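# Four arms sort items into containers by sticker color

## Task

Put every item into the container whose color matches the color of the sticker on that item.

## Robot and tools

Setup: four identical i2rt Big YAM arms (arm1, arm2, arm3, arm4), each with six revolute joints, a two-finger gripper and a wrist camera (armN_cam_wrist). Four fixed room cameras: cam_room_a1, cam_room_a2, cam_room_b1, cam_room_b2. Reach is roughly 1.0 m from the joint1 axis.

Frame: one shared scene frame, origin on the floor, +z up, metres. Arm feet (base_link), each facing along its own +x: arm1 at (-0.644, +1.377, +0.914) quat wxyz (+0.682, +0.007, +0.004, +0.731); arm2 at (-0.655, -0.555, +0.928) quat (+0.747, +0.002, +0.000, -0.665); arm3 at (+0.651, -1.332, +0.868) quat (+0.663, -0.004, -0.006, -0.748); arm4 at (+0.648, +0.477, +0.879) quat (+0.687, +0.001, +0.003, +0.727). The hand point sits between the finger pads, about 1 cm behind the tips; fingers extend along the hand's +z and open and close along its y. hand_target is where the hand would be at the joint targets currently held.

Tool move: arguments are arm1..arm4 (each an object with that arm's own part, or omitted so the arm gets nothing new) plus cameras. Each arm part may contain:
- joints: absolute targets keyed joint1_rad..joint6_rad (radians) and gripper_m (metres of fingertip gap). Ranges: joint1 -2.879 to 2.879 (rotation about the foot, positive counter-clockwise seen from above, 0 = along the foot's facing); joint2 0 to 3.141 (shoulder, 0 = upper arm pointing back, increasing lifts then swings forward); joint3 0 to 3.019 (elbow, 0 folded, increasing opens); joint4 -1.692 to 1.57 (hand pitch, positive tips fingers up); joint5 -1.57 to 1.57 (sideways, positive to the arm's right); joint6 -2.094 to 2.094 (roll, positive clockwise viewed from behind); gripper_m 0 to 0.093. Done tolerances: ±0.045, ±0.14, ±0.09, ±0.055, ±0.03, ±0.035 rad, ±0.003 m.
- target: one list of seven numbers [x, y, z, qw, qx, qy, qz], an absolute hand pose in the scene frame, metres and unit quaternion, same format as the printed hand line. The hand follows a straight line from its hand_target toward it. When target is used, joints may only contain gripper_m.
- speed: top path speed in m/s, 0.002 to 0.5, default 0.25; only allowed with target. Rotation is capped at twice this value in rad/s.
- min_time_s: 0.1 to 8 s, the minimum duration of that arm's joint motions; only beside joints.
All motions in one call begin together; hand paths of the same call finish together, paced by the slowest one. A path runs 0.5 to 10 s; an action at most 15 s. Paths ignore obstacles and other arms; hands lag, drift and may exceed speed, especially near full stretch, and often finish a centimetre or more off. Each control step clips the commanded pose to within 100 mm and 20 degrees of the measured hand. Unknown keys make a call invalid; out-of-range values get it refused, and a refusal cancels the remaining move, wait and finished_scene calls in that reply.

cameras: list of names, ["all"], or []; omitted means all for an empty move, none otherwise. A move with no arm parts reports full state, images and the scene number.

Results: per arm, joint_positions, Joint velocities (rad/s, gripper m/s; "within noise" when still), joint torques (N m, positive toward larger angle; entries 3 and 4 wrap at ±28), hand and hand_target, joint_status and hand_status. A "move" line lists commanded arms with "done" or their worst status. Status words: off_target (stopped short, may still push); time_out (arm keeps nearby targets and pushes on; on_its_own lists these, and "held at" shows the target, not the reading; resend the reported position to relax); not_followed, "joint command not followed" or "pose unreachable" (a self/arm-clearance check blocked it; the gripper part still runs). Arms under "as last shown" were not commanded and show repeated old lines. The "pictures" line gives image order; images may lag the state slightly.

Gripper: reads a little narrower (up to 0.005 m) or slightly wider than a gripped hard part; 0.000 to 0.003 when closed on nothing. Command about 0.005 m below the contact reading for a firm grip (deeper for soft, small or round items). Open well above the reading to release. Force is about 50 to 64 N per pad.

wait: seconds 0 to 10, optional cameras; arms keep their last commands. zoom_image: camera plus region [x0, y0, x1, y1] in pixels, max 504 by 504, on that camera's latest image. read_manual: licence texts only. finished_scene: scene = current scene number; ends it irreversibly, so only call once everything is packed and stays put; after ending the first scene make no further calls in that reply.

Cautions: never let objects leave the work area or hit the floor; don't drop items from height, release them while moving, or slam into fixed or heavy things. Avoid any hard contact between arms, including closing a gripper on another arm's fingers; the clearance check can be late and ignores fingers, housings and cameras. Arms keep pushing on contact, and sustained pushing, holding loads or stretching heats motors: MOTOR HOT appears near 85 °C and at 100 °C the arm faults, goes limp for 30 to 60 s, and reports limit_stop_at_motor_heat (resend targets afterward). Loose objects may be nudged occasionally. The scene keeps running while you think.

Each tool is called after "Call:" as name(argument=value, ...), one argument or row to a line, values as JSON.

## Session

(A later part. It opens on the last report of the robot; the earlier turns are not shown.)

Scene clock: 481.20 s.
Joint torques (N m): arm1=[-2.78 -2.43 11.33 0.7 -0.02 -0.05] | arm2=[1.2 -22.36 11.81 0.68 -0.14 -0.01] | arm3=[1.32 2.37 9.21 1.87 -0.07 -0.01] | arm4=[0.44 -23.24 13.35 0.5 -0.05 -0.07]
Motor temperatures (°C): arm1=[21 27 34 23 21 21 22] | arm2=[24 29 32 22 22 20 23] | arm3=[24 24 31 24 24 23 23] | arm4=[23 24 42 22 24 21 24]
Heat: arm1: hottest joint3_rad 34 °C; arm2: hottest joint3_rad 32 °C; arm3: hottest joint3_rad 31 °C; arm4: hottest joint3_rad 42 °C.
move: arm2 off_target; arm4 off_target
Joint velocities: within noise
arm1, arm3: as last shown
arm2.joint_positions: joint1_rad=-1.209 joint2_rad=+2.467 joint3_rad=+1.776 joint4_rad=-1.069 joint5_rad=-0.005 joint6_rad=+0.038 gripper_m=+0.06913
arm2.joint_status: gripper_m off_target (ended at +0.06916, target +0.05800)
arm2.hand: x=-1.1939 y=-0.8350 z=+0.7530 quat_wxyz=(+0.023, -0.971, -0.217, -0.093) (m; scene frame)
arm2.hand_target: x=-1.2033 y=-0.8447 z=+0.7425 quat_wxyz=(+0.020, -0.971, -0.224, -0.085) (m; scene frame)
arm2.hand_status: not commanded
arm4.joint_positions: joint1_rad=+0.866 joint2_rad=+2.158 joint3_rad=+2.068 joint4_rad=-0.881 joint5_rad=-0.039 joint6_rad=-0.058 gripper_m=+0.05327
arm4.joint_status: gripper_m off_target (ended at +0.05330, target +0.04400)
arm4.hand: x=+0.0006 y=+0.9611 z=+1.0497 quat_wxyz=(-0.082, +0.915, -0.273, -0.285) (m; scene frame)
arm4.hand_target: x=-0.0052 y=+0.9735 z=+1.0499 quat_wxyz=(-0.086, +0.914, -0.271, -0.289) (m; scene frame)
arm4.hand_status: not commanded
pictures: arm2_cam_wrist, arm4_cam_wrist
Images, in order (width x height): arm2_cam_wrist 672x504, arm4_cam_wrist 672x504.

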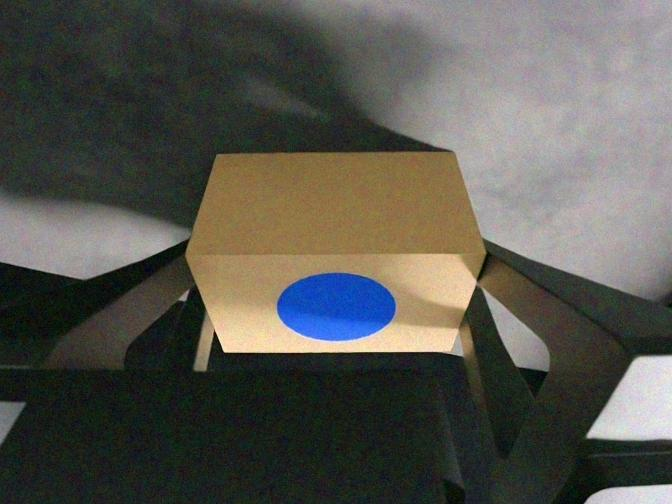

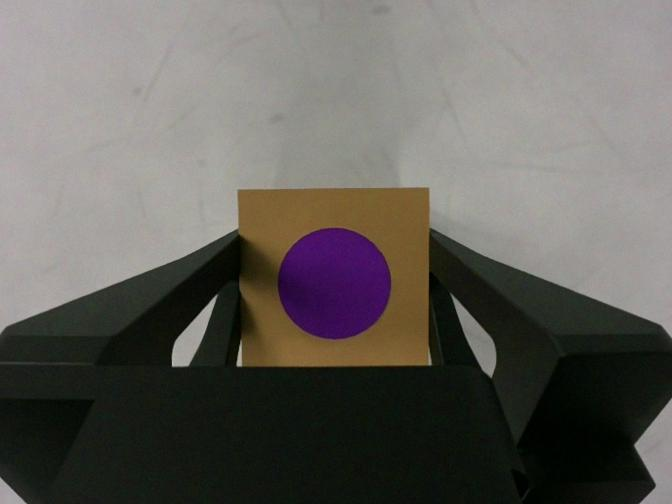

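Call:
move(
  arm2={"target": [-1.18, -0.83, 0.92, 0.0196, -0.9707, -0.2241, -0.0850], "speed": 0.2},
  arm4={"target": [0.03, 0.945, 1.11, 0.0854, -0.9144, 0.2709, 0.2883], "speed": 0.1},
  cameras=[],
)

Call:
move(
  arm2={"joints": {"joint2_rad": 0.9, "joint3_rad": 1.1, "joint4_rad": -1.2, "joint5_rad": 0, "joint6_rad": 0}, "min_time_s": 2},
  arm4={"target": [0.36, 0.72, 1.16, 0.0854, -0.9144, 0.2709, 0.2883], "speed": 0.25},
  cameras=["arm2_cam_wrist", "arm4_cam_wrist", "cam_room_a2"],
)

Scene clock: 493.13 s.
Joint torques (N m): arm1=[-3.43 -2.96 11.56 0.88 -0.08 -0.08] | arm2=[0.91 -24.06 8.57 -0.16 -0.11 -0.04] | arm3=[1.38 2.32 9.18 1.81 -0.08 -0.01] | arm4=[-0.03 -25.82 9.13 0.58 0.03 -0.07]
Motor temperatures (°C): arm1=[21 26 33 23 21 21 22] | arm2=[24 29 33 22 22 20 23] | arm3=[24 24 31 24 24 23 23] | arm4=[23 25 41 22 24 21 25]
Heat: arm1: hottest joint3_rad 33 °C; arm2: hottest joint3_rad 33 °C; arm3: hottest joint3_rad 31 °C; arm4: hottest joint3_rad 41 °C.
move: arm2 done; arm4 done
Joint velocities: within noise
arm1, arm3: as last shown
arm2.joint_positions: joint1_rad=-1.209 joint2_rad=+2.170 joint3_rad=+1.730 joint4_rad=-1.278 joint5_rad=-0.005 joint6_rad=+0.038 gripper_m=+0.06913
arm2.joint_status: not commanded
arm2.hand: x=-1.1879 y=-0.8323 z=+0.9230 quat_wxyz=(+0.018, -0.973, -0.218, -0.073) (m; scene frame)
arm2.hand_target: x=-1.1800 y=-0.8300 z=+0.9199 quat_wxyz=(+0.020, -0.971, -0.224, -0.085) (m; scene frame)
arm2.hand_status: done (0.009 m and 1.6 deg from the pose sent, 0.168 m and 1.3 deg at the start)
arm4.joint_positions: joint1_rad=+0.866 joint2_rad=+2.046 joint3_rad=+2.021 joint4_rad=-0.937 joint5_rad=-0.039 joint6_rad=-0.058 gripper_m=+0.05327
arm4.joint_status: not commanded
arm4.hand: x=+0.0242 y=+0.9436 z=+1.1035 quat_wxyz=(-0.084, +0.914, -0.273, -0.289) (m; scene frame)
arm4.hand_target: x=+0.0299 y=+0.9450 z=+1.1099 quat_wxyz=(-0.085, +0.914, -0.271, -0.288) (m; scene frame)
arm4.hand_status: done (0.009 m and 0.3 deg from the pose sent, 0.069 m and 0.6 deg at the start)
pictures: none
No camera images: "cameras" was empty.

Scene clock: 495.67 s.
Joint torques (N m): arm1=[-3.14 -2.96 11.45 0.68 0.04 -0.05] | arm2=[0.91 -4.89 10.71 2.66 0.14 -0.08] | arm3=[1.26 2.37 9.17 1.84 -0.08 -0.01] | arm4=[0.09 -5.3 9.4 0.53 -0.1 -0.08]
Motor temperatures (°C): arm1=[21 26 33 23 21 21 22] | arm2=[24 29 33 22 22 20 23] | arm3=[24 24 31 24 24 23 23] | arm4=[23 25 41 22 24 21 25]
Heat: arm1: hottest joint3_rad 33 °C; arm2: hottest joint3_rad 33 °C; arm3: hottest joint3_rad 31 °C; arm4: hottest joint3_rad 41 °C.
move: arm2 done; arm4 done
Joint velocities: within noise
arm1, arm3: as last shown
arm2.joint_positions: joint1_rad=-1.209 joint2_rad=+0.892 joint3_rad=+1.114 joint4_rad=-1.219 joint5_rad=-0.003 joint6_rad=+0.014 gripper_m=+0.06913
arm2.joint_status: all done
arm2.hand: x=-0.9610 y=-0.7151 z=+1.2708 quat_wxyz=(-0.069, -0.934, -0.222, +0.273) (m; scene frame)
arm2.hand_target: x=-0.9644 y=-0.7170 z=+1.2638 quat_wxyz=(-0.066, -0.932, -0.229, +0.272) (m; scene frame)
arm2.hand_status: not commanded
arm4.joint_positions: joint1_rad=+0.788 joint2_rad=+0.936 joint3_rad=+0.962 joint4_rad=-0.976 joint5_rad=-0.082 joint6_rad=-0.119 gripper_m=+0.05327
arm4.joint_status: not commanded
arm4.hand: x=+0.3578 y=+0.7189 z=+1.1640 quat_wxyz=(-0.087, +0.911, -0.273, -0.296) (m; scene frame)
arm4.hand_target: x=+0.3601 y=+0.7200 z=+1.1599 quat_wxyz=(-0.085, +0.914, -0.271, -0.288) (m; scene frame)
arm4.hand_status: done (0.005 m and 1.0 deg from the pose sent, 0.407 m and 0.3 deg at the start)
pictures: arm2_cam_wrist, arm4_cam_wrist, cam_room_a2
Images, in order (width x height): arm2_cam_wrist 672x504, arm4_cam_wrist 672x504, cam_room_a2 672x504.

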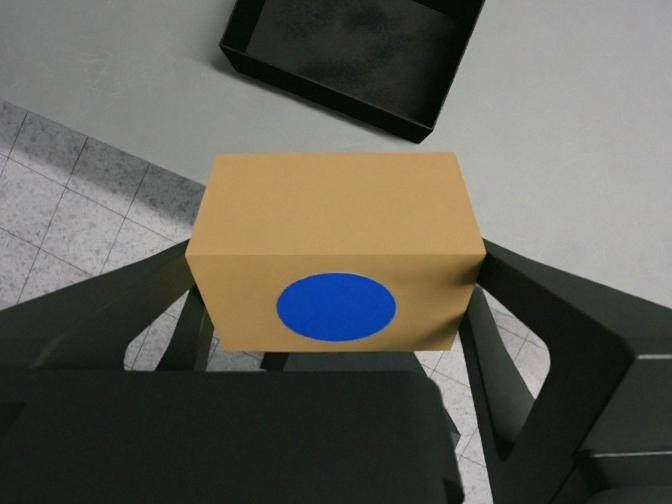

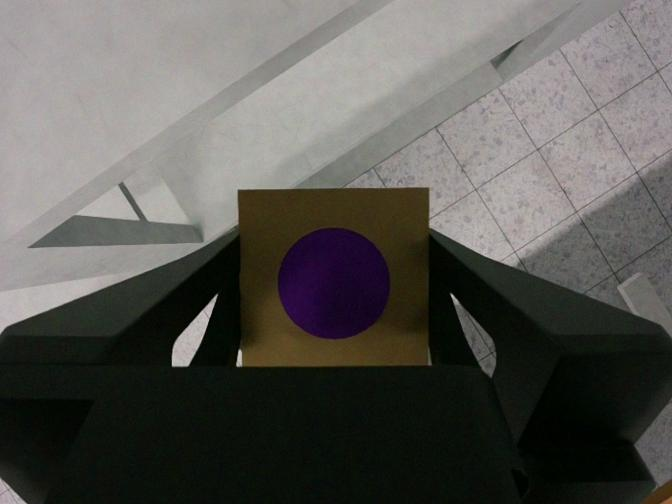

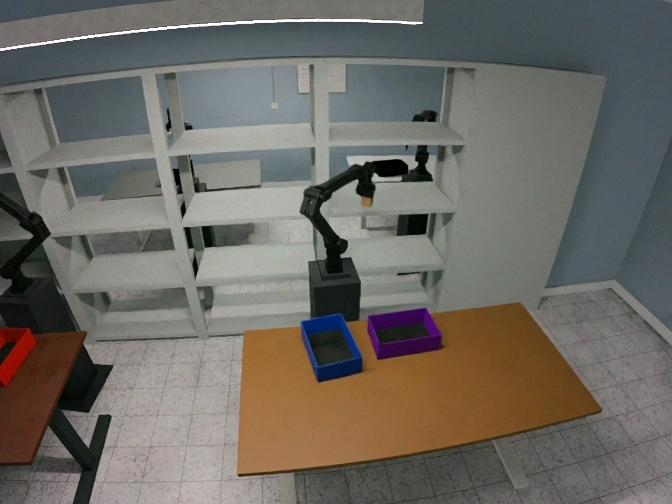

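Call:
move(
  arm2={"joints": {"joint1_rad": 2.117}, "min_time_s": 4},
  arm4={"joints": {"joint1_rad": -1.155, "joint2_rad": 1.2, "joint3_rad": 1.3, "joint4_rad": -1.4, "joint5_rad": 0, "joint6_rad": 0}, "min_time_s": 3},
  cameras=["arm2_cam_wrist", "arm4_cam_wrist"],
)

Scene clock: 510.63 s.
Joint torques (N m): arm1=[-2.73 -3.55 11.38 0.64 -0.08 -0.05] | arm2=[0.73 -4.78 10.71 2.7 -0.04 -0.07] | arm3=[1.32 2.26 9.18 1.85 -0.09 -0.01] | arm4=[1.32 -7.59 12.88 0.01 0.11 0.17]
Motor temperatures (°C): arm1=[21 26 33 23 21 21 22] | arm2=[24 28 32 22 22 20 24] | arm3=[24 24 31 24 24 23 23] | arm4=[23 24 41 22 24 21 26]
Heat: arm1: hottest joint3_rad 33 °C; arm2: hottest joint3_rad 32 °C; arm3: hottest joint3_rad 31 °C; arm4: hottest joint3_rad 41 °C.
move: arm2 done; arm4 done
Joint velocities: within noise
arm1, arm3: as last shown
arm2.joint_positions: joint1_rad=+2.117 joint2_rad=+0.892 joint3_rad=+1.114 joint4_rad=-1.219 joint5_rad=+0.001 joint6_rad=+0.013 gripper_m=+0.06908
arm2.joint_status: all done
arm2.hand: x=-0.3842 y=-0.3451 z=+1.2731 quat_wxyz=(-0.268, +0.306, -0.909, -0.095) (m; scene frame)
arm2.hand_target: x=-0.3812 y=-0.3425 z=+1.2661 quat_wxyz=(-0.268, +0.312, -0.907, -0.093) (m; scene frame)
arm2.hand_status: not commanded
arm4.joint_positions: joint1_rad=-1.160 joint2_rad=+1.183 joint3_rad=+1.242 joint4_rad=-1.389 joint5_rad=-0.001 joint6_rad=-0.014 gripper_m=+0.05330
arm4.joint_status: all done
arm4.hand: x=+0.9903 y=+0.6502 z=+1.1654 quat_wxyz=(-0.114, +0.237, -0.964, -0.027) (m; scene frame)
arm4.hand_target: x=+1.0006 y=+0.6575 z=+1.1842 quat_wxyz=(-0.129, +0.232, -0.964, -0.031) (m; scene frame)
arm4.hand_status: not commanded
pictures: arm2_cam_wrist, arm4_cam_wrist
Images, in order (width x height): arm2_cam_wrist 672x504, arm4_cam_wrist 672x504.

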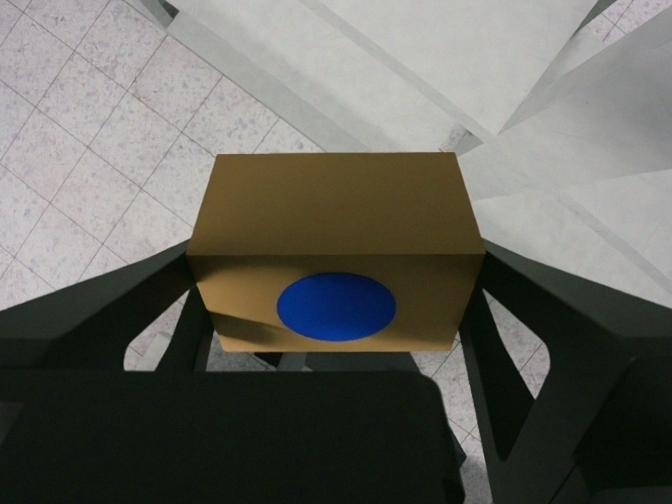

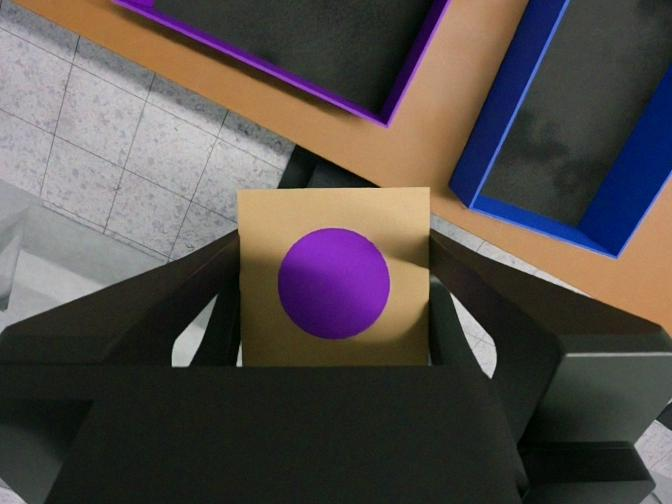

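Call:
move(
  arm2={"target": [-0.30, -0.28, 1.1, 0.1397, -0.3228, 0.9348, 0.0482], "speed": 0.2},
  arm4={"target": [1.08, 0.70, 1.0, 0.1274, -0.2145, 0.9679, 0.0282], "speed": 0.2},
  cameras=["arm2_cam_wrist", "arm4_cam_wrist"],
)

Scene clock: 546.60 s.
Joint torques (N m): arm1=[-3.02 -2.73 11.47 0.87 -0.02 -0.05] | arm2=[0.67 -12.4 12.63 1.89 -0.01 -0.08] | arm3=[1.38 2.37 9.22 1.81 -0.08 -0.02] | arm4=[1.2 -13.63 8.31 0.95 0.18 0.16]
Motor temperatures (°C): arm1=[21 25 34 23 21 21 22] | arm2=[23 27 32 22 22 20 24] | arm3=[24 24 31 24 24 23 23] | arm4=[23 24 43 22 24 21 26]
Heat: arm1: hottest joint3_rad 34 °C; arm2: hottest joint3_rad 32 °C; arm3: hottest joint3_rad 31 °C; arm4: hottest joint3_rad 43 °C.
move: arm2 off_target; arm4 done
Joint velocities: within noise
arm1, arm3: as last shown
arm2.joint_positions: joint1_rad=+2.117 joint2_rad=+1.363 joint3_rad=+1.062 joint4_rad=-1.008 joint5_rad=+0.001 joint6_rad=+0.010 gripper_m=+0.06908
arm2.joint_status: not commanded
arm2.hand: x=-0.3088 y=-0.2859 z=+1.0919 quat_wxyz=(-0.125, +0.318, -0.939, -0.044) (m; scene frame)
arm2.hand_target: x=-0.3002 y=-0.2802 z=+1.1001 quat_wxyz=(-0.140, +0.323, -0.935, -0.048) (m; scene frame)
arm2.hand_status: off_target (0.013 m and 1.9 deg from the pose sent, 0.203 m and 16.1 deg at the start)
arm4.joint_positions: joint1_rad=-1.157 joint2_rad=+1.509 joint3_rad=+1.109 joint4_rad=-0.916 joint5_rad=+0.007 joint6_rad=+0.029 gripper_m=+0.05331
arm4.joint_status: not commanded
arm4.hand: x=+1.0776 y=+0.6942 z=+1.0005 quat_wxyz=(-0.122, +0.217, -0.968, -0.027) (m; scene frame)
arm4.hand_target: x=+1.0800 y=+0.6999 z=+1.0001 quat_wxyz=(-0.127, +0.215, -0.968, -0.028) (m; scene frame)
arm4.hand_status: done (0.006 m and 0.7 deg from the pose sent, 0.195 m and 3.0 deg at the start)
pictures: arm2_cam_wrist, arm4_cam_wrist
Images, in order (width x height): arm2_cam_wrist 672x504, arm4_cam_wrist 672x504.

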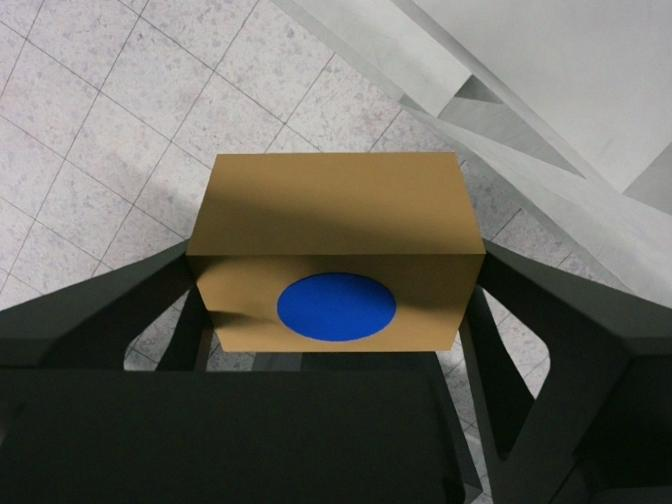

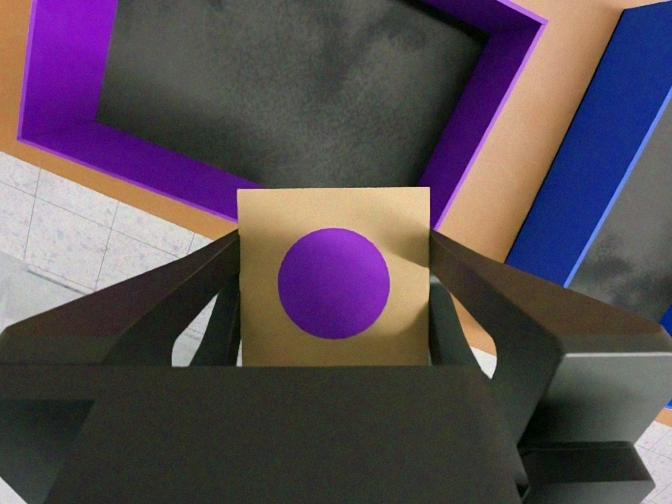

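Call:
move(
  arm2={"target": [-0.02, -0.06, 1.11, 0.1397, -0.3228, 0.9348, 0.0482], "speed": 0.15},
  arm4={"target": [1.115, 0.755, 0.735, 0.0689, -0.156, 0.9853, 0.0109], "speed": 0.12},
  cameras=["arm2_cam_wrist", "arm4_cam_wrist", "cam_room_a2", "cam_room_b1"],
)

Scene clock: 569.97 s.
Joint torques (N m): arm1=[-2.32 -2.67 11.51 0.8 -0.07 -0.04] | arm2=[0.73 -25.11 16.53 0.83 0 -0.05] | arm3=[1.38 2.14 9.24 1.85 -0.09 -0.01] | arm4=[1.49 -12.22 6.45 0.91 0.14 0.2]
Motor temperatures (°C): arm1=[21 25 34 23 21 21 22] | arm2=[23 27 35 22 22 20 25] | arm3=[24 24 31 24 24 23 23] | arm4=[23 24 40 22 24 21 26]
Heat: arm1: hottest joint3_rad 34 °C; arm2: hottest joint3_rad 35 °C; arm3: hottest joint3_rad 31 °C; arm4: hottest joint3_rad 40 °C.
move: arm2 off_target; arm4 off_target
Joint velocities: within noise
arm1: as last shown
arm2.joint_positions: joint1_rad=+2.117 joint2_rad=+2.470 joint3_rad=+2.767 joint4_rad=-1.573 joint5_rad=+0.001 joint6_rad=+0.010 gripper_m=+0.06908
arm2.joint_status: not commanded
arm2.hand: x=-0.0264 y=-0.0654 z=+1.1178 quat_wxyz=(-0.140, +0.317, -0.937, -0.049) (m; scene frame)
arm2.hand_target: x=-0.0208 y=-0.0606 z=+1.1097 quat_wxyz=(-0.143, +0.323, -0.934, -0.049) (m; scene frame)
arm2.hand_status: off_target (0.011 m and 0.7 deg from the pose sent, 0.367 m and 2.0 deg at the start)
arm3.joint_positions: joint1_rad=+0.075 joint2_rad=+0.603 joint3_rad=+1.391 joint4_rad=-1.324 joint5_rad=-0.185 joint6_rad=-0.597 gripper_m=+0.09396
arm3.joint_status: not commanded
arm3.hand: x=+0.6714 y=-1.5539 z=+1.4174 quat_wxyz=(-0.295, -0.381, -0.775, +0.409) (m; scene frame)
arm3.hand_target: x=+0.6715 y=-1.5515 z=+1.4286 quat_wxyz=(-0.300, -0.376, -0.770, +0.420) (m; scene frame)
arm3.hand_status: not commanded
arm4.joint_positions: joint1_rad=-1.090 joint2_rad=+2.049 joint3_rad=+1.183 joint4_rad=-0.507 joint5_rad=+0.031 joint6_rad=+0.215 gripper_m=+0.05331
arm4.joint_status: not commanded
arm4.hand: x=+1.1250 y=+0.7547 z=+0.7772 quat_wxyz=(-0.095, +0.158, -0.983, -0.021) (m; scene frame)
arm4.hand_target: x=+1.1125 y=+0.7531 z=+0.7375 quat_wxyz=(-0.069, +0.156, -0.985, -0.011) (m; scene frame)
arm4.hand_status: off_target (0.043 m and 3.2 deg from the pose sent, 0.275 m and 9.6 deg at the start)
pictures: arm2_cam_wrist, arm4_cam_wrist, cam_room_a2, cam_room_b1
Images, in order (width x height): arm2_cam_wrist 672x504, arm4_cam_wrist 672x504, cam_room_a2 672x504, cam_room_b1 672x504.

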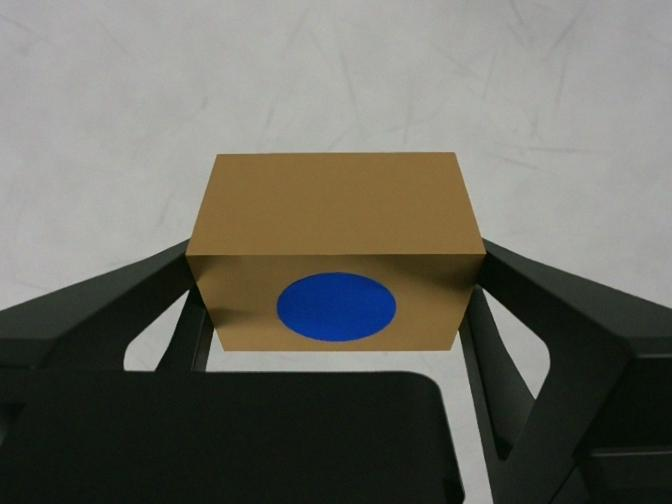

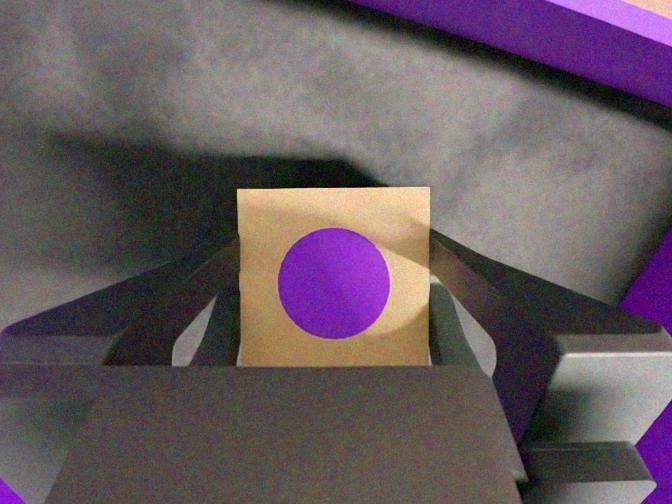

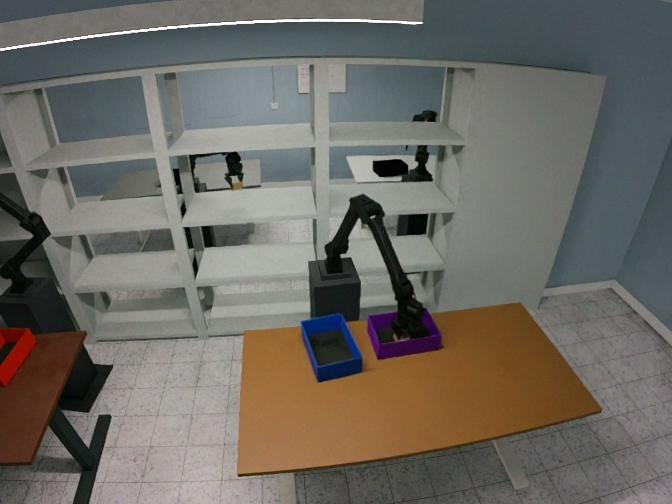

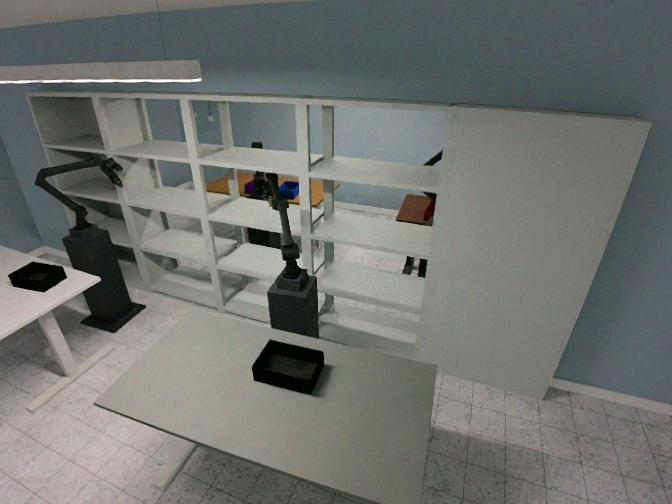

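Call:
move(
  arm4={"target": [1.118, 0.754, 0.768, 0.0689, -0.156, 0.9853, 0.0109], "speed": 0.1},
  arm2={"target": [-0.025, -0.065, 1.05, 0.1397, -0.3228, 0.9348, 0.0482], "speed": 0.08},
)

Call:
move(
  arm4={"joints": {"gripper_m": 0.075}},
  cameras=["arm4_cam_wrist", "arm2_cam_wrist"],
)

Scene clock: 578.67 s.
Joint torques (N m): arm1=[-2.73 -2.9 11.49 0.84 -0.1 -0.09] | arm2=[0.62 -30.15 10.26 1.99 -0.01 -0.07] | arm3=[1.38 2.26 9.24 1.83 -0.08 -0.01] | arm4=[1.2 -17.79 6.84 -0.42 0.14 0.14]
Motor temperatures (°C): arm1=[21 25 34 23 21 21 22] | arm2=[23 27 37 22 22 20 25] | arm3=[24 24 31 24 24 23 23] | arm4=[22 24 38 22 24 21 26]
Heat: arm1: hottest joint3_rad 34 °C; arm2: hottest joint3_rad 37 °C; arm3: hottest joint3_rad 31 °C; arm4: hottest joint3_rad 38 °C.
move: arm2 done; arm4 done
Joint velocities: within noise
arm1.joint_positions: joint1_rad=-2.244 joint2_rad=+0.973 joint3_rad=+1.049 joint4_rad=-1.148 joint5_rad=-0.025 joint6_rad=-0.029 gripper_m=+0.07996
arm1.joint_status: not commanded
arm1.hand: x=-0.3371 y=+1.1726 z=+1.2020 quat_wxyz=(-0.231, -0.272, -0.932, +0.066) (m; scene frame)
arm1.hand_target: x=-0.3400 y=+1.1701 z=+1.1999 quat_wxyz=(-0.224, -0.274, -0.933, +0.066) (m; scene frame)
arm1.hand_status: not commanded
arm2.joint_positions: joint1_rad=+2.117 joint2_rad=+2.410 joint3_rad=+2.459 joint4_rad=-1.343 joint5_rad=+0.001 joint6_rad=+0.010 gripper_m=+0.06908
arm2.joint_status: not commanded
arm2.hand: x=-0.0258 y=-0.0648 z=+1.0437 quat_wxyz=(-0.132, +0.317, -0.938, -0.046) (m; scene frame)
arm2.hand_target: x=-0.0250 y=-0.0650 z=+1.0501 quat_wxyz=(-0.139, +0.323, -0.935, -0.048) (m; scene frame)
arm2.hand_status: done (0.006 m and 1.2 deg from the pose sent, 0.068 m and 0.7 deg at the start)
arm3: as last shown
arm4.joint_positions: joint1_rad=-1.090 joint2_rad=+2.049 joint3_rad=+1.190 joint4_rad=-0.541 joint5_rad=+0.031 joint6_rad=+0.215 gripper_m=+0.05331
arm4.joint_status: not commanded
arm4.hand: x=+1.1210 y=+0.7523 z=+0.7778 quat_wxyz=(-0.082, +0.159, -0.984, -0.016) (m; scene frame)
arm4.hand_target: x=+1.1179 y=+0.7538 z=+0.7681 quat_wxyz=(-0.069, +0.156, -0.985, -0.011) (m; scene frame)
arm4.hand_status: done (0.010 m and 1.6 deg from the pose sent, 0.012 m and 3.2 deg at the start)
pictures: none

Scene clock: 579.17 s.
Joint torques (N m): arm1=[-2.73 -2.78 11.41 0.81 -0.11 -0.05] | arm2=[0.67 -30.21 10.28 1.96 -0.01 -0.06] | arm3=[1.26 2.37 9.21 1.84 -0.07 -0.01] | arm4=[1.61 -17.67 6.89 -0.12 0.12 0.17]
Motor temperatures (°C): arm1=[21 25 34 23 21 21 22] | arm2=[23 27 37 22 22 20 25] | arm3=[24 24 31 24 24 23 23] | arm4=[22 24 38 22 24 21 26]
Heat: arm1: hottest joint3_rad 34 °C; arm2: hottest joint3_rad 37 °C; arm3: hottest joint3_rad 31 °C; arm4: hottest joint3_rad 38 °C.
move: arm4 done
Joint velocities: within noise
arm1, arm2, arm3: as last shown
arm4.joint_positions: joint1_rad=-1.090 joint2_rad=+2.049 joint3_rad=+1.190 joint4_rad=-0.548 joint5_rad=+0.031 joint6_rad=+0.215 gripper_m=+0.07491
arm4.joint_status: all done
arm4.hand: x=+1.1195 y=+0.7514 z=+0.7774 quat_wxyz=(-0.079, +0.159, -0.984, -0.014) (m; scene frame)
arm4.hand_target: x=+1.1179 y=+0.7538 z=+0.7682 quat_wxyz=(-0.069, +0.156, -0.985, -0.011) (m; scene frame)
arm4.hand_status: not commanded
pictures: arm2_cam_wrist, arm4_cam_wrist
Images, in order (width x height): arm2_cam_wrist 672x504, arm4_cam_wrist 672x504.

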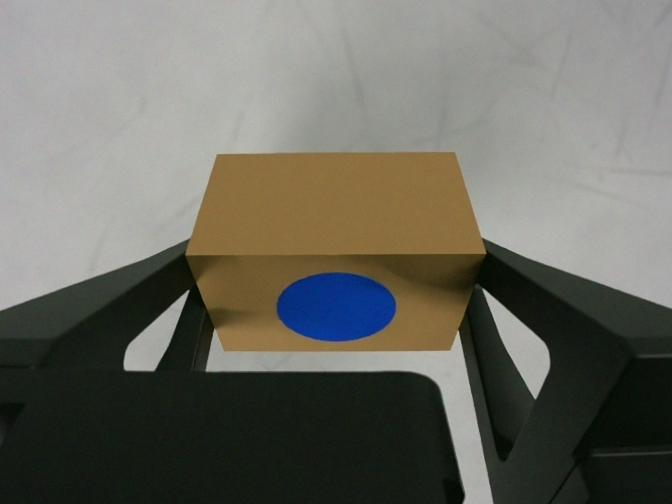

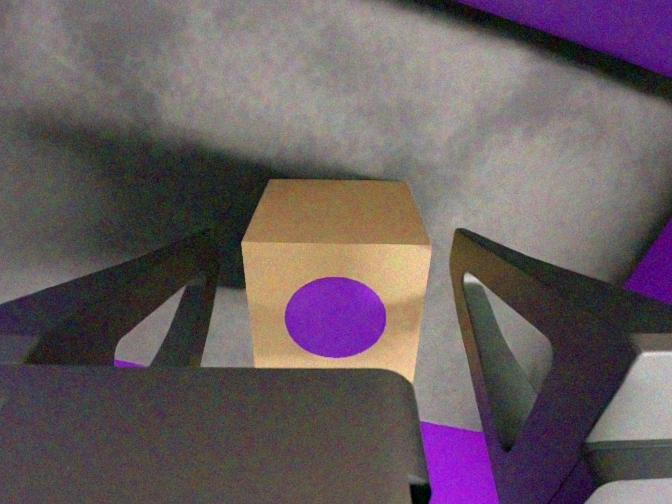

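Call:
move(
  arm4={"target": [1.10, 0.745, 0.98, 0.0689, -0.156, 0.9853, 0.0109], "speed": 0.2},
  arm2={"target": [-0.025, -0.065, 1.015, 0.1397, -0.3228, 0.9348, 0.0482], "speed": 0.06},
  cameras=["arm4_cam_wrist", "arm2_cam_wrist"],
)

Scene clock: 584.43 s.
Joint torques (N m): arm1=[-2.32 -3.14 11.45 0.91 -0.08 -0.05] | arm2=[0.67 -27.63 9.43 2.21 -0.03 -0.06] | arm3=[1.08 2.37 9.28 1.81 -0.08 -0.03] | arm4=[1.44 -16.91 10.32 -0.14 0.14 0.21]
Motor temperatures (°C): arm1=[21 25 34 23 21 21 22] | arm2=[23 28 37 22 22 20 25] | arm3=[24 24 31 24 24 23 23] | arm4=[22 24 38 22 24 21 26]
Heat: arm1: hottest joint3_rad 34 °C; arm2: hottest joint3_rad 37 °C; arm3: hottest joint3_rad 31 °C; arm4: hottest joint3_rad 38 °C.
move: arm2 off_target; arm4 off_target
Joint velocities: within noise
arm1, arm3: as last shown
arm2.joint_positions: joint1_rad=+2.117 joint2_rad=+2.382 joint3_rad=+2.374 joint4_rad=-1.254 joint5_rad=+0.001 joint6_rad=+0.010 gripper_m=+0.06908
arm2.joint_status: not commanded
arm2.hand: x=-0.0241 y=-0.0635 z=+1.0337 quat_wxyz=(-0.147, +0.317, -0.936, -0.052) (m; scene frame)
arm2.hand_target: x=-0.0253 y=-0.0652 z=+1.0153 quat_wxyz=(-0.139, +0.323, -0.935, -0.048) (m; scene frame)
arm2.hand_status: off_target (0.019 m and 1.1 deg from the pose sent, 0.029 m and 1.2 deg at the start)
arm4.joint_positions: joint1_rad=-1.090 joint2_rad=+1.694 joint3_rad=+1.264 joint4_rad=-1.020 joint5_rad=+0.031 joint6_rad=+0.215 gripper_m=+0.07491
arm4.joint_status: not commanded
arm4.hand: x=+1.0918 y=+0.7350 z=+0.9687 quat_wxyz=(-0.059, +0.159, -0.985, -0.006) (m; scene frame)
arm4.hand_target: x=+1.0996 y=+0.7447 z=+0.9801 quat_wxyz=(-0.069, +0.156, -0.985, -0.011) (m; scene frame)
arm4.hand_status: off_target (0.017 m and 1.3 deg from the pose sent, 0.204 m and 1.2 deg at the start)
pictures: arm2_cam_wrist, arm4_cam_wrist
Images, in order (width x height): arm2_cam_wrist 672x504, arm4_cam_wrist 672x504.

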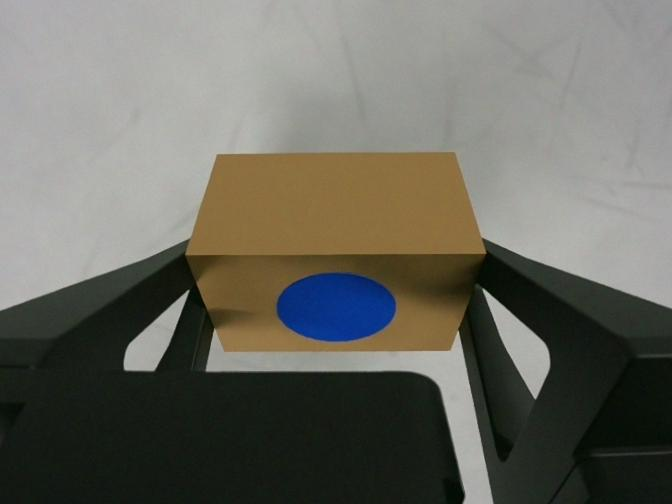

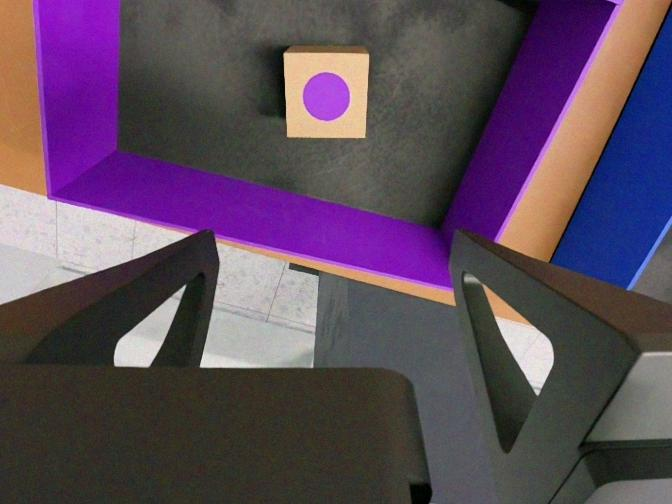

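Call:
move(
  arm2={"joints": {"gripper_m": 0.085}},
  arm4={"joints": {"joint1_rad": 0, "joint2_rad": 0.95, "joint3_rad": 1.0, "joint4_rad": -1.0, "joint5_rad": 0, "joint6_rad": 0, "gripper_m": 0.093}, "min_time_s": 2},
  cameras=["arm2_cam_wrist"],
)

Scene clock: 592.37 s.
Joint torques (N m): arm1=[-2.49 -2.67 11.55 0.75 -0.03 -0.03] | arm2=[0.62 -27.63 10.39 1.95 -0.02 -0.07] | arm3=[1.2 2.26 9.18 1.87 -0.09 -0.02] | arm4=[0.56 -5.66 9.05 1.59 0.06 -0.05]
Motor temperatures (°C): arm1=[21 25 34 23 21 21 22] | arm2=[23 29 36 22 22 20 25] | arm3=[24 24 31 24 24 23 23] | arm4=[22 24 39 22 24 21 26]
Heat: arm1: hottest joint3_rad 34 °C; arm2: hottest joint3_rad 36 °C; arm3: hottest joint3_rad 31 °C; arm4: hottest joint3_rad 39 °C.
move: arm2 done; arm4 done
Joint velocities: within noise
arm1, arm3: as last shown
arm2.joint_positions: joint1_rad=+2.117 joint2_rad=+2.382 joint3_rad=+2.362 joint4_rad=-1.249 joint5_rad=+0.001 joint6_rad=+0.010 gripper_m=+0.08492
arm2.joint_status: all done
arm2.hand: x=-0.0253 y=-0.0644 z=+1.0288 quat_wxyz=(-0.144, +0.317, -0.936, -0.051) (m; scene frame)
arm2.hand_target: x=-0.0252 y=-0.0652 z=+1.0153 quat_wxyz=(-0.139, +0.323, -0.935, -0.048) (m; scene frame)
arm2.hand_status: not commanded
arm4.joint_positions: joint1_rad=+0.001 joint2_rad=+0.949 joint3_rad=+1.006 joint4_rad=-1.017 joint5_rad=+0.002 joint6_rad=+0.015 gripper_m=+0.09289
arm4.joint_status: all done
arm4.hand: x=+0.6280 y=+0.8578 z=+1.1742 quat_wxyz=(-0.202, +0.689, -0.661, -0.220) (m; scene frame)
arm4.hand_target: x=+0.6280 y=+0.8604 z=+1.1733 quat_wxyz=(-0.207, +0.692, -0.655, -0.223) (m; scene frame)
arm4.hand_status: not commanded
pictures: arm2_cam_wrist
Images, in order (width x height): arm2_cam_wrist 672x504.

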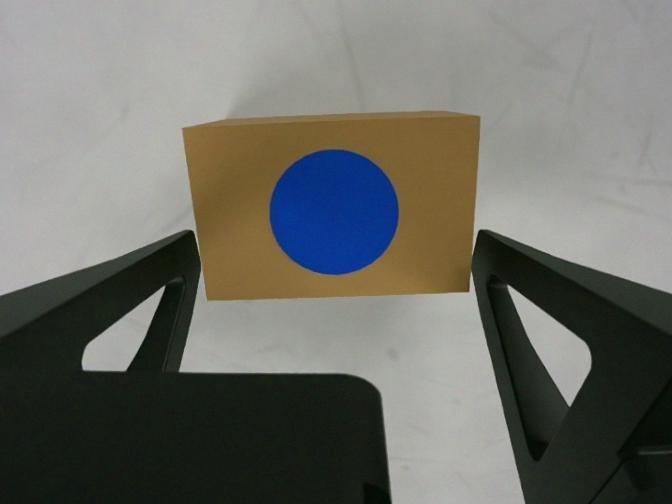

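Call:
move(
  arm2={"target": [-0.055, -0.09, 1.11, 0.1397, -0.3228, 0.9348, 0.0482], "speed": 0.12, "joints": {"gripper_m": 0.093}},
  arm4={"joints": {"joint2_rad": 0.75, "joint3_rad": 0.95, "joint4_rad": -1.1}, "min_time_s": 1},
  cameras=["arm2_cam_wrist"],
)

Call:
move(
  arm2={"target": [-0.34, -0.31, 1.12, 0.1397, -0.3228, 0.9348, 0.0482], "speed": 0.25},
  arm4={"joints": {"joint1_rad": 2.189}, "min_time_s": 2.5},
  cameras=["arm2_cam_wrist", "arm4_cam_wrist"],
)

Scene clock: 602.43 s.
Joint torques (N m): arm1=[-3.02 -2.26 11.63 0.8 -0.07 -0.06] | arm2=[0.5 -26.93 10.26 0.83 -0.05 -0.08] | arm3=[1.32 2.14 9.22 1.84 -0.08 -0.01] | arm4=[0.97 -3.43 8.84 0.69 0.02 -0.07]
Motor temperatures (°C): arm1=[21 25 34 23 21 21 22] | arm2=[23 29 35 22 22 20 24] | arm3=[24 24 31 24 24 23 23] | arm4=[22 24 39 22 24 21 26]
Heat: arm1: hottest joint3_rad 34 °C; arm2: hottest joint3_rad 35 °C; arm3: hottest joint3_rad 31 °C; arm4: hottest joint3_rad 39 °C.
move: arm2 off_target; arm4 done
Joint velocities: within noise
arm1, arm3: as last shown
arm2.joint_positions: joint1_rad=+2.117 joint2_rad=+2.230 joint3_rad=+2.322 joint4_rad=-1.340 joint5_rad=+0.001 joint6_rad=+0.010 gripper_m=+0.09289
arm2.joint_status: all done
arm2.hand: x=-0.0509 y=-0.0846 z=+1.1191 quat_wxyz=(-0.154, +0.317, -0.935, -0.054) (m; scene frame)
arm2.hand_target: x=-0.0549 y=-0.0899 z=+1.1102 quat_wxyz=(-0.140, +0.323, -0.935, -0.048) (m; scene frame)
arm2.hand_status: off_target (0.011 m and 1.9 deg from the pose sent, 0.090 m and 0.9 deg at the start)
arm4.joint_positions: joint1_rad=+0.001 joint2_rad=+0.755 joint3_rad=+0.956 joint4_rad=-1.088 joint5_rad=+0.002 joint6_rad=+0.014 gripper_m=+0.09289
arm4.joint_status: all done
arm4.hand: x=+0.6314 y=+0.8013 z=+1.2018 quat_wxyz=(-0.226, +0.680, -0.653, -0.246) (m; scene frame)
arm4.hand_target: x=+0.6317 y=+0.7974 z=+1.1980 quat_wxyz=(-0.223, +0.686, -0.650, -0.240) (m; scene frame)
arm4.hand_status: not commanded
pictures: arm2_cam_wrist
Images, in order (width x height): arm2_cam_wrist 672x504.

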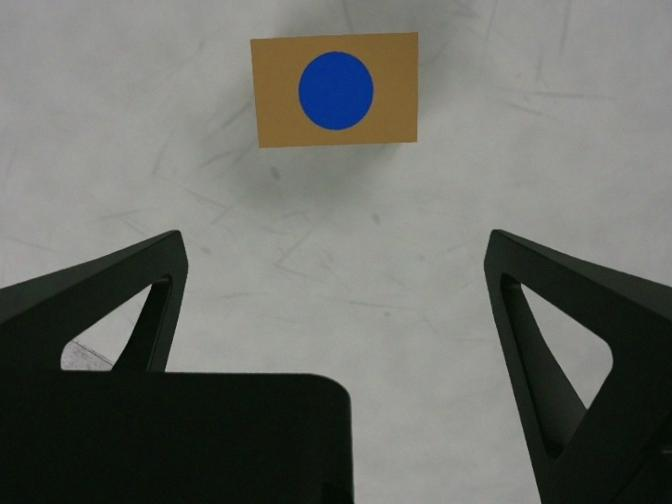

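Scene clock: 605.27 s.
Joint torques (N m): arm1=[-3.19 -2.96 11.59 0.59 -0.04 -0.06] | arm2=[0.79 -9.82 10.39 1.16 0 -0.04] | arm3=[1.26 2.37 9.24 1.84 -0.09 -0.02] | arm4=[0.79 -2.9 8.84 0.61 0.06 -0.09]
Motor temperatures (°C): arm1=[21 25 34 23 21 21 22] | arm2=[23 29 35 22 22 20 24] | arm3=[24 24 31 24 24 23 23] | arm4=[22 24 39 22 24 21 25]
Heat: arm1: hottest joint3_rad 34 °C; arm2: hottest joint3_rad 35 °C; arm3: hottest joint3_rad 31 °C; arm4: hottest joint3_rad 39 °C.
move: arm2 done; arm4 done
Joint velocities: within noise
arm1, arm3: as last shown
arm2.joint_positions: joint1_rad=+2.117 joint2_rad=+1.212 joint3_rad=+1.017 joint4_rad=-1.056 joint5_rad=+0.001 joint6_rad=+0.010 gripper_m=+0.09289
arm2.joint_status: not commanded
arm2.hand: x=-0.3359 y=-0.3071 z=+1.1288 quat_wxyz=(-0.151, +0.317, -0.935, -0.053) (m; scene frame)
arm2.hand_target: x=-0.3400 y=-0.3101 z=+1.1201 quat_wxyz=(-0.140, +0.323, -0.935, -0.048) (m; scene frame)
arm2.hand_status: done (0.010 m and 1.6 deg from the pose sent, 0.367 m and 1.9 deg at the start)
arm4.joint_positions: joint1_rad=+2.187 joint2_rad=+0.755 joint3_rad=+0.956 joint4_rad=-1.088 joint5_rad=+0.001 joint6_rad=+0.013 gripper_m=+0.09291
arm4.joint_status: all done
arm4.hand: x=+0.3960 y=+0.2776 z=+1.2048 quat_wxyz=(+0.113, +0.890, +0.304, -0.319) (m; scene frame)
arm4.hand_target: x=+0.3996 y=+0.2792 z=+1.2009 quat_wxyz=(+0.110, +0.890, +0.312, -0.313) (m; scene frame)
arm4.hand_status: not commanded
pictures: arm2_cam_wrist, arm4_cam_wrist
Images, in order (width x height): arm2_cam_wrist 672x504, arm4_cam_wrist 672x504.

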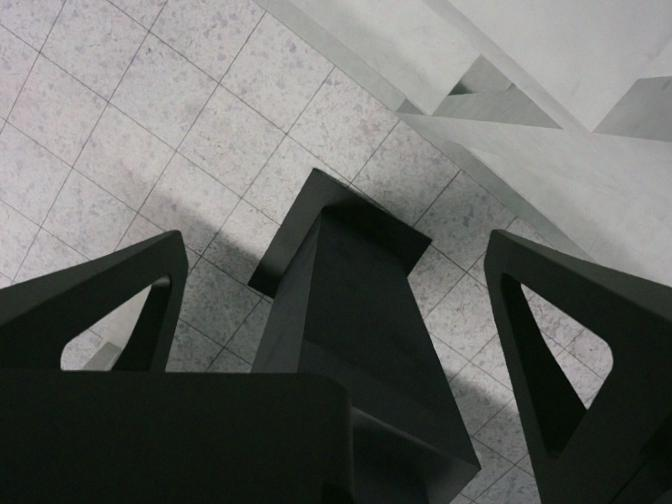

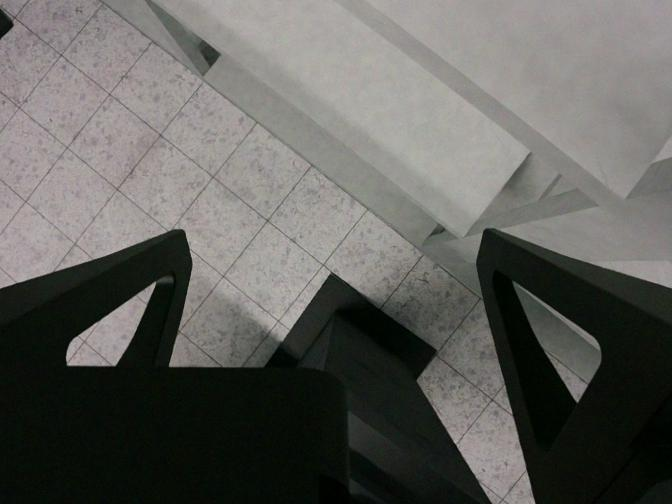

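Call:
move(
  arm4={"target": [0.027, -0.022, 1.107, -0.117, -0.883, -0.3214, 0.3214], "speed": 0.2},
  cameras=["arm4_cam_wrist"],
)

Scene clock: 621.93 s.
Joint torques (N m): arm1=[-2.37 -2.37 11.47 0.72 -0.07 -0.05] | arm2=[0.67 -9.7 10.4 1.16 0 -0.05] | arm3=[1.32 2.08 9.2 1.87 -0.09 -0.01] | arm4=[1.08 -22.01 13.33 0.57 -0.06 -0.1]
Motor temperatures (°C): arm1=[21 25 34 23 21 21 22] | arm2=[23 28 35 22 22 20 24] | arm3=[24 24 31 24 24 23 23] | arm4=[22 24 39 22 24 21 25]
Heat: arm1: hottest joint3_rad 34 °C; arm2: hottest joint3_rad 35 °C; arm3: hottest joint3_rad 31 °C; arm4: hottest joint3_rad 39 °C.
move: arm4 off_target
Joint velocities: within noise
arm1, arm2, arm3: as last shown
arm4.joint_positions: joint1_rad=+2.187 joint2_rad=+2.027 joint3_rad=+1.940 joint4_rad=-0.810 joint5_rad=-0.012 joint6_rad=-0.004 gripper_m=+0.09291
arm4.joint_status: not commanded
arm4.hand: x=+0.0358 y=-0.0119 z=+1.0974 quat_wxyz=(+0.115, +0.889, +0.315, -0.313) (m; scene frame)
arm4.hand_target: x=+0.0279 y=-0.0215 z=+1.1068 quat_wxyz=(+0.117, +0.883, +0.321, -0.322) (m; scene frame)
arm4.hand_status: off_target (0.016 m and 1.4 deg from the pose sent, 0.485 m and 2.2 deg at the start)
pictures: arm4_cam_wrist
Images, in order (width x height): arm4_cam_wrist 672x504.

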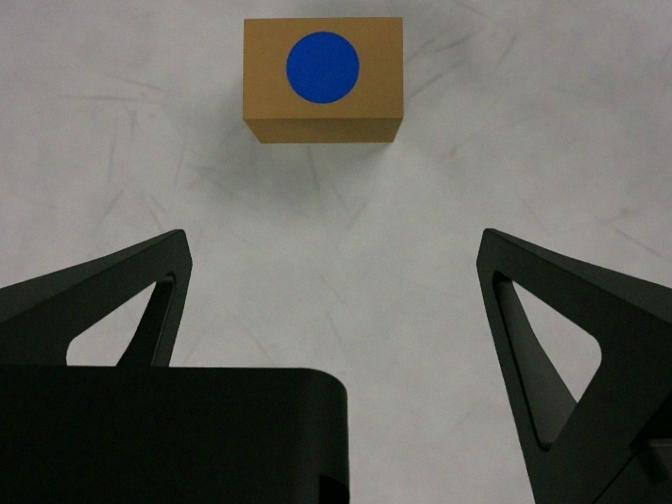

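Call:
move(
  arm4={"target": [-0.041, -0.083, 1.034, -0.1016, -0.8976, -0.3223, 0.2830], "speed": 0.1},
  cameras=["arm4_cam_wrist"],
)

Scene clock: 633.10 s.
Joint torques (N m): arm1=[-3.08 -3.49 11.49 0.81 -0.05 -0.03] | arm2=[0.73 -9.76 10.39 1.17 0 -0.05] | arm3=[1.32 2.14 9.22 1.87 -0.08 -0.02] | arm4=[1.9 -26.75 13.3 0.55 0.23 0.06]
Motor temperatures (°C): arm1=[21 25 34 23 21 21 22] | arm2=[23 28 35 22 22 20 24] | arm3=[24 24 31 24 24 23 23] | arm4=[22 24 40 22 24 21 25]
Heat: arm1: hottest joint3_rad 34 °C; arm2: hottest joint3_rad 35 °C; arm3: hottest joint3_rad 31 °C; arm4: hottest joint3_rad 40 °C.
move: arm4 off_target
Joint velocities: within noise
arm1, arm2: as last shown
arm3.joint_positions: joint1_rad=+0.075 joint2_rad=+0.603 joint3_rad=+1.391 joint4_rad=-1.324 joint5_rad=-0.185 joint6_rad=-0.597 gripper_m=+0.09396
arm3.joint_status: not commanded
arm3.hand: x=+0.6714 y=-1.5539 z=+1.4174 quat_wxyz=(-0.295, -0.381, -0.775, +0.409) (m; scene frame)
arm3.hand_target: x=+0.6715 y=-1.5515 z=+1.4286 quat_wxyz=(-0.300, -0.376, -0.770, +0.420) (m; scene frame)
arm3.hand_status: not commanded
arm4.joint_positions: joint1_rad=+2.188 joint2_rad=+2.475 joint3_rad=+2.606 joint4_rad=-1.098 joint5_rad=-0.008 joint6_rad=-0.004 gripper_m=+0.09291
arm4.joint_status: not commanded
arm4.hand: x=-0.0396 y=-0.0723 z=+1.0411 quat_wxyz=(+0.102, +0.899, +0.318, -0.282) (m; scene frame)
arm4.hand_target: x=-0.0402 y=-0.0824 z=+1.0340 quat_wxyz=(+0.102, +0.897, +0.322, -0.284) (m; scene frame)
arm4.hand_status: off_target (0.013 m and 0.5 deg from the pose sent, 0.122 m and 4.0 deg at the start)
pictures: arm4_cam_wrist
Images, in order (width x height): arm4_cam_wrist 672x504.

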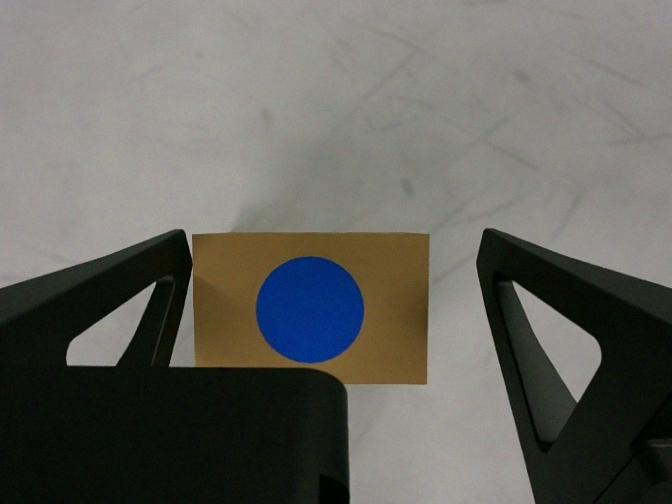

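Call:
move(
  arm4={"target": [-0.037, -0.092, 1.020, -0.1016, -0.8976, -0.3223, 0.2830], "speed": 0.08},
  cameras=["arm4_cam_wrist"],
)

Call:
move(
  arm4={"joints": {"gripper_m": 0.058}},
  cameras=["arm4_cam_wrist"],
)

Scene clock: 641.80 s.
Joint torques (N m): arm1=[-3.02 -3.31 11.59 0.84 -0.03 0] | arm2=[0.73 -9.76 10.37 1.16 0 -0.05] | arm3=[1.38 2.37 9.21 1.84 -0.09 -0.02] | arm4=[1.55 -26.52 11.26 1.48 0.23 0.13]
Motor temperatures (°C): arm1=[21 25 34 23 21 21 22] | arm2=[23 27 35 22 22 20 23] | arm3=[24 24 31 24 24 23 23] | arm4=[22 25 41 22 24 21 25]
Heat: arm1: hottest joint3_rad 34 °C; arm2: hottest joint3_rad 35 °C; arm3: hottest joint3_rad 31 °C; arm4: hottest joint3_rad 41 °C.
move: arm4 off_target
Joint velocities: within noise
arm1.joint_positions: joint1_rad=-2.244 joint2_rad=+0.973 joint3_rad=+1.049 joint4_rad=-1.148 joint5_rad=-0.025 joint6_rad=-0.029 gripper_m=+0.07996
arm1.joint_status: not commanded
arm1.hand: x=-0.3371 y=+1.1726 z=+1.2020 quat_wxyz=(-0.231, -0.272, -0.932, +0.066) (m; scene frame)
arm1.hand_target: x=-0.3400 y=+1.1701 z=+1.1999 quat_wxyz=(-0.224, -0.274, -0.933, +0.066) (m; scene frame)
arm1.hand_status: not commanded
arm2, arm3: as last shown
arm4.joint_positions: joint1_rad=+2.203 joint2_rad=+2.475 joint3_rad=+2.606 joint4_rad=-1.095 joint5_rad=-0.001 joint6_rad=-0.004 gripper_m=+0.09291
arm4.joint_status: not commanded
arm4.hand: x=-0.0322 y=-0.0821 z=+1.0414 quat_wxyz=(+0.101, +0.897, +0.324, -0.284) (m; scene frame)
arm4.hand_target: x=-0.0357 y=-0.0911 z=+1.0202 quat_wxyz=(+0.102, +0.897, +0.322, -0.283) (m; scene frame)
arm4.hand_status: off_target (0.024 m and 0.2 deg from the pose sent, 0.029 m and 0.5 deg at the start)
pictures: arm4_cam_wrist
Images, in order (width x height): arm4_cam_wrist 672x504.

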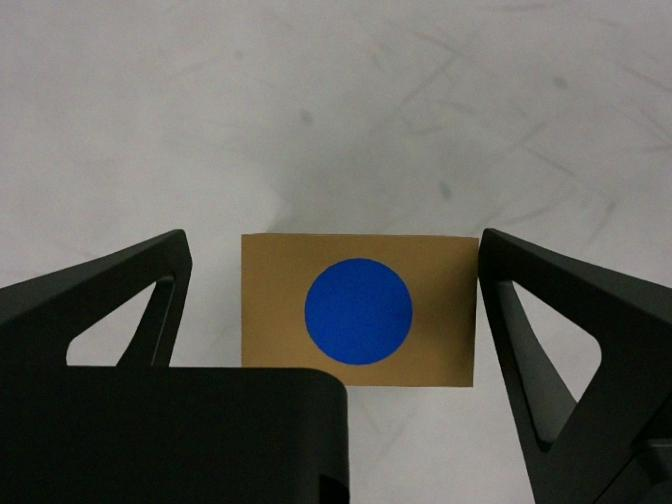

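Scene clock: 642.33 s.
Joint torques (N m): arm1=[-3.49 -2.26 11.6 0.73 -0.04 -0.05] | arm2=[0.67 -9.76 10.39 1.16 0 -0.04] | arm3=[1.32 2.32 9.22 1.85 -0.09 -0.02] | arm4=[1.55 -26.64 11.21 1.48 0.17 0.13]
Motor temperatures (°C): arm1=[21 25 34 23 21 21 22] | arm2=[23 27 35 22 22 20 23] | arm3=[24 24 31 24 24 23 23] | arm4=[22 25 41 22 24 21 25]
Heat: arm1: hottest joint3_rad 34 °C; arm2: hottest joint3_rad 35 °C; arm3: hottest joint3_rad 31 °C; arm4: hottest joint3_rad 41 °C.
move: arm4 off_target
Joint velocities: within noise
arm1, arm2, arm3: as last shown
arm4.joint_positions: joint1_rad=+2.203 joint2_rad=+2.475 joint3_rad=+2.606 joint4_rad=-1.095 joint5_rad=+0.000 joint6_rad=-0.004 gripper_m=+0.06882
arm4.joint_status: gripper_m off_target (ended at +0.06885, target +0.05800)
arm4.hand: x=-0.0324 y=-0.0820 z=+1.0414 quat_wxyz=(+0.101, +0.897, +0.324, -0.284) (m; scene frame)
arm4.hand_target: x=-0.0357 y=-0.0911 z=+1.0202 quat_wxyz=(+0.102, +0.897, +0.322, -0.283) (m; scene frame)
arm4.hand_status: not commanded
pictures: arm4_cam_wrist
Images, in order (width x height): arm4_cam_wrist 672x504.

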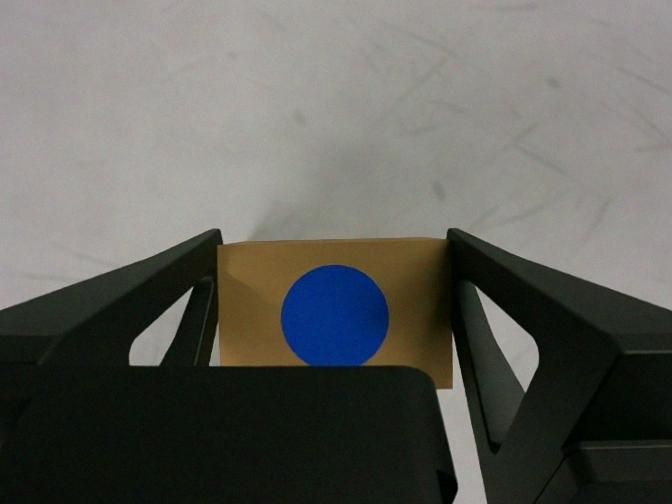

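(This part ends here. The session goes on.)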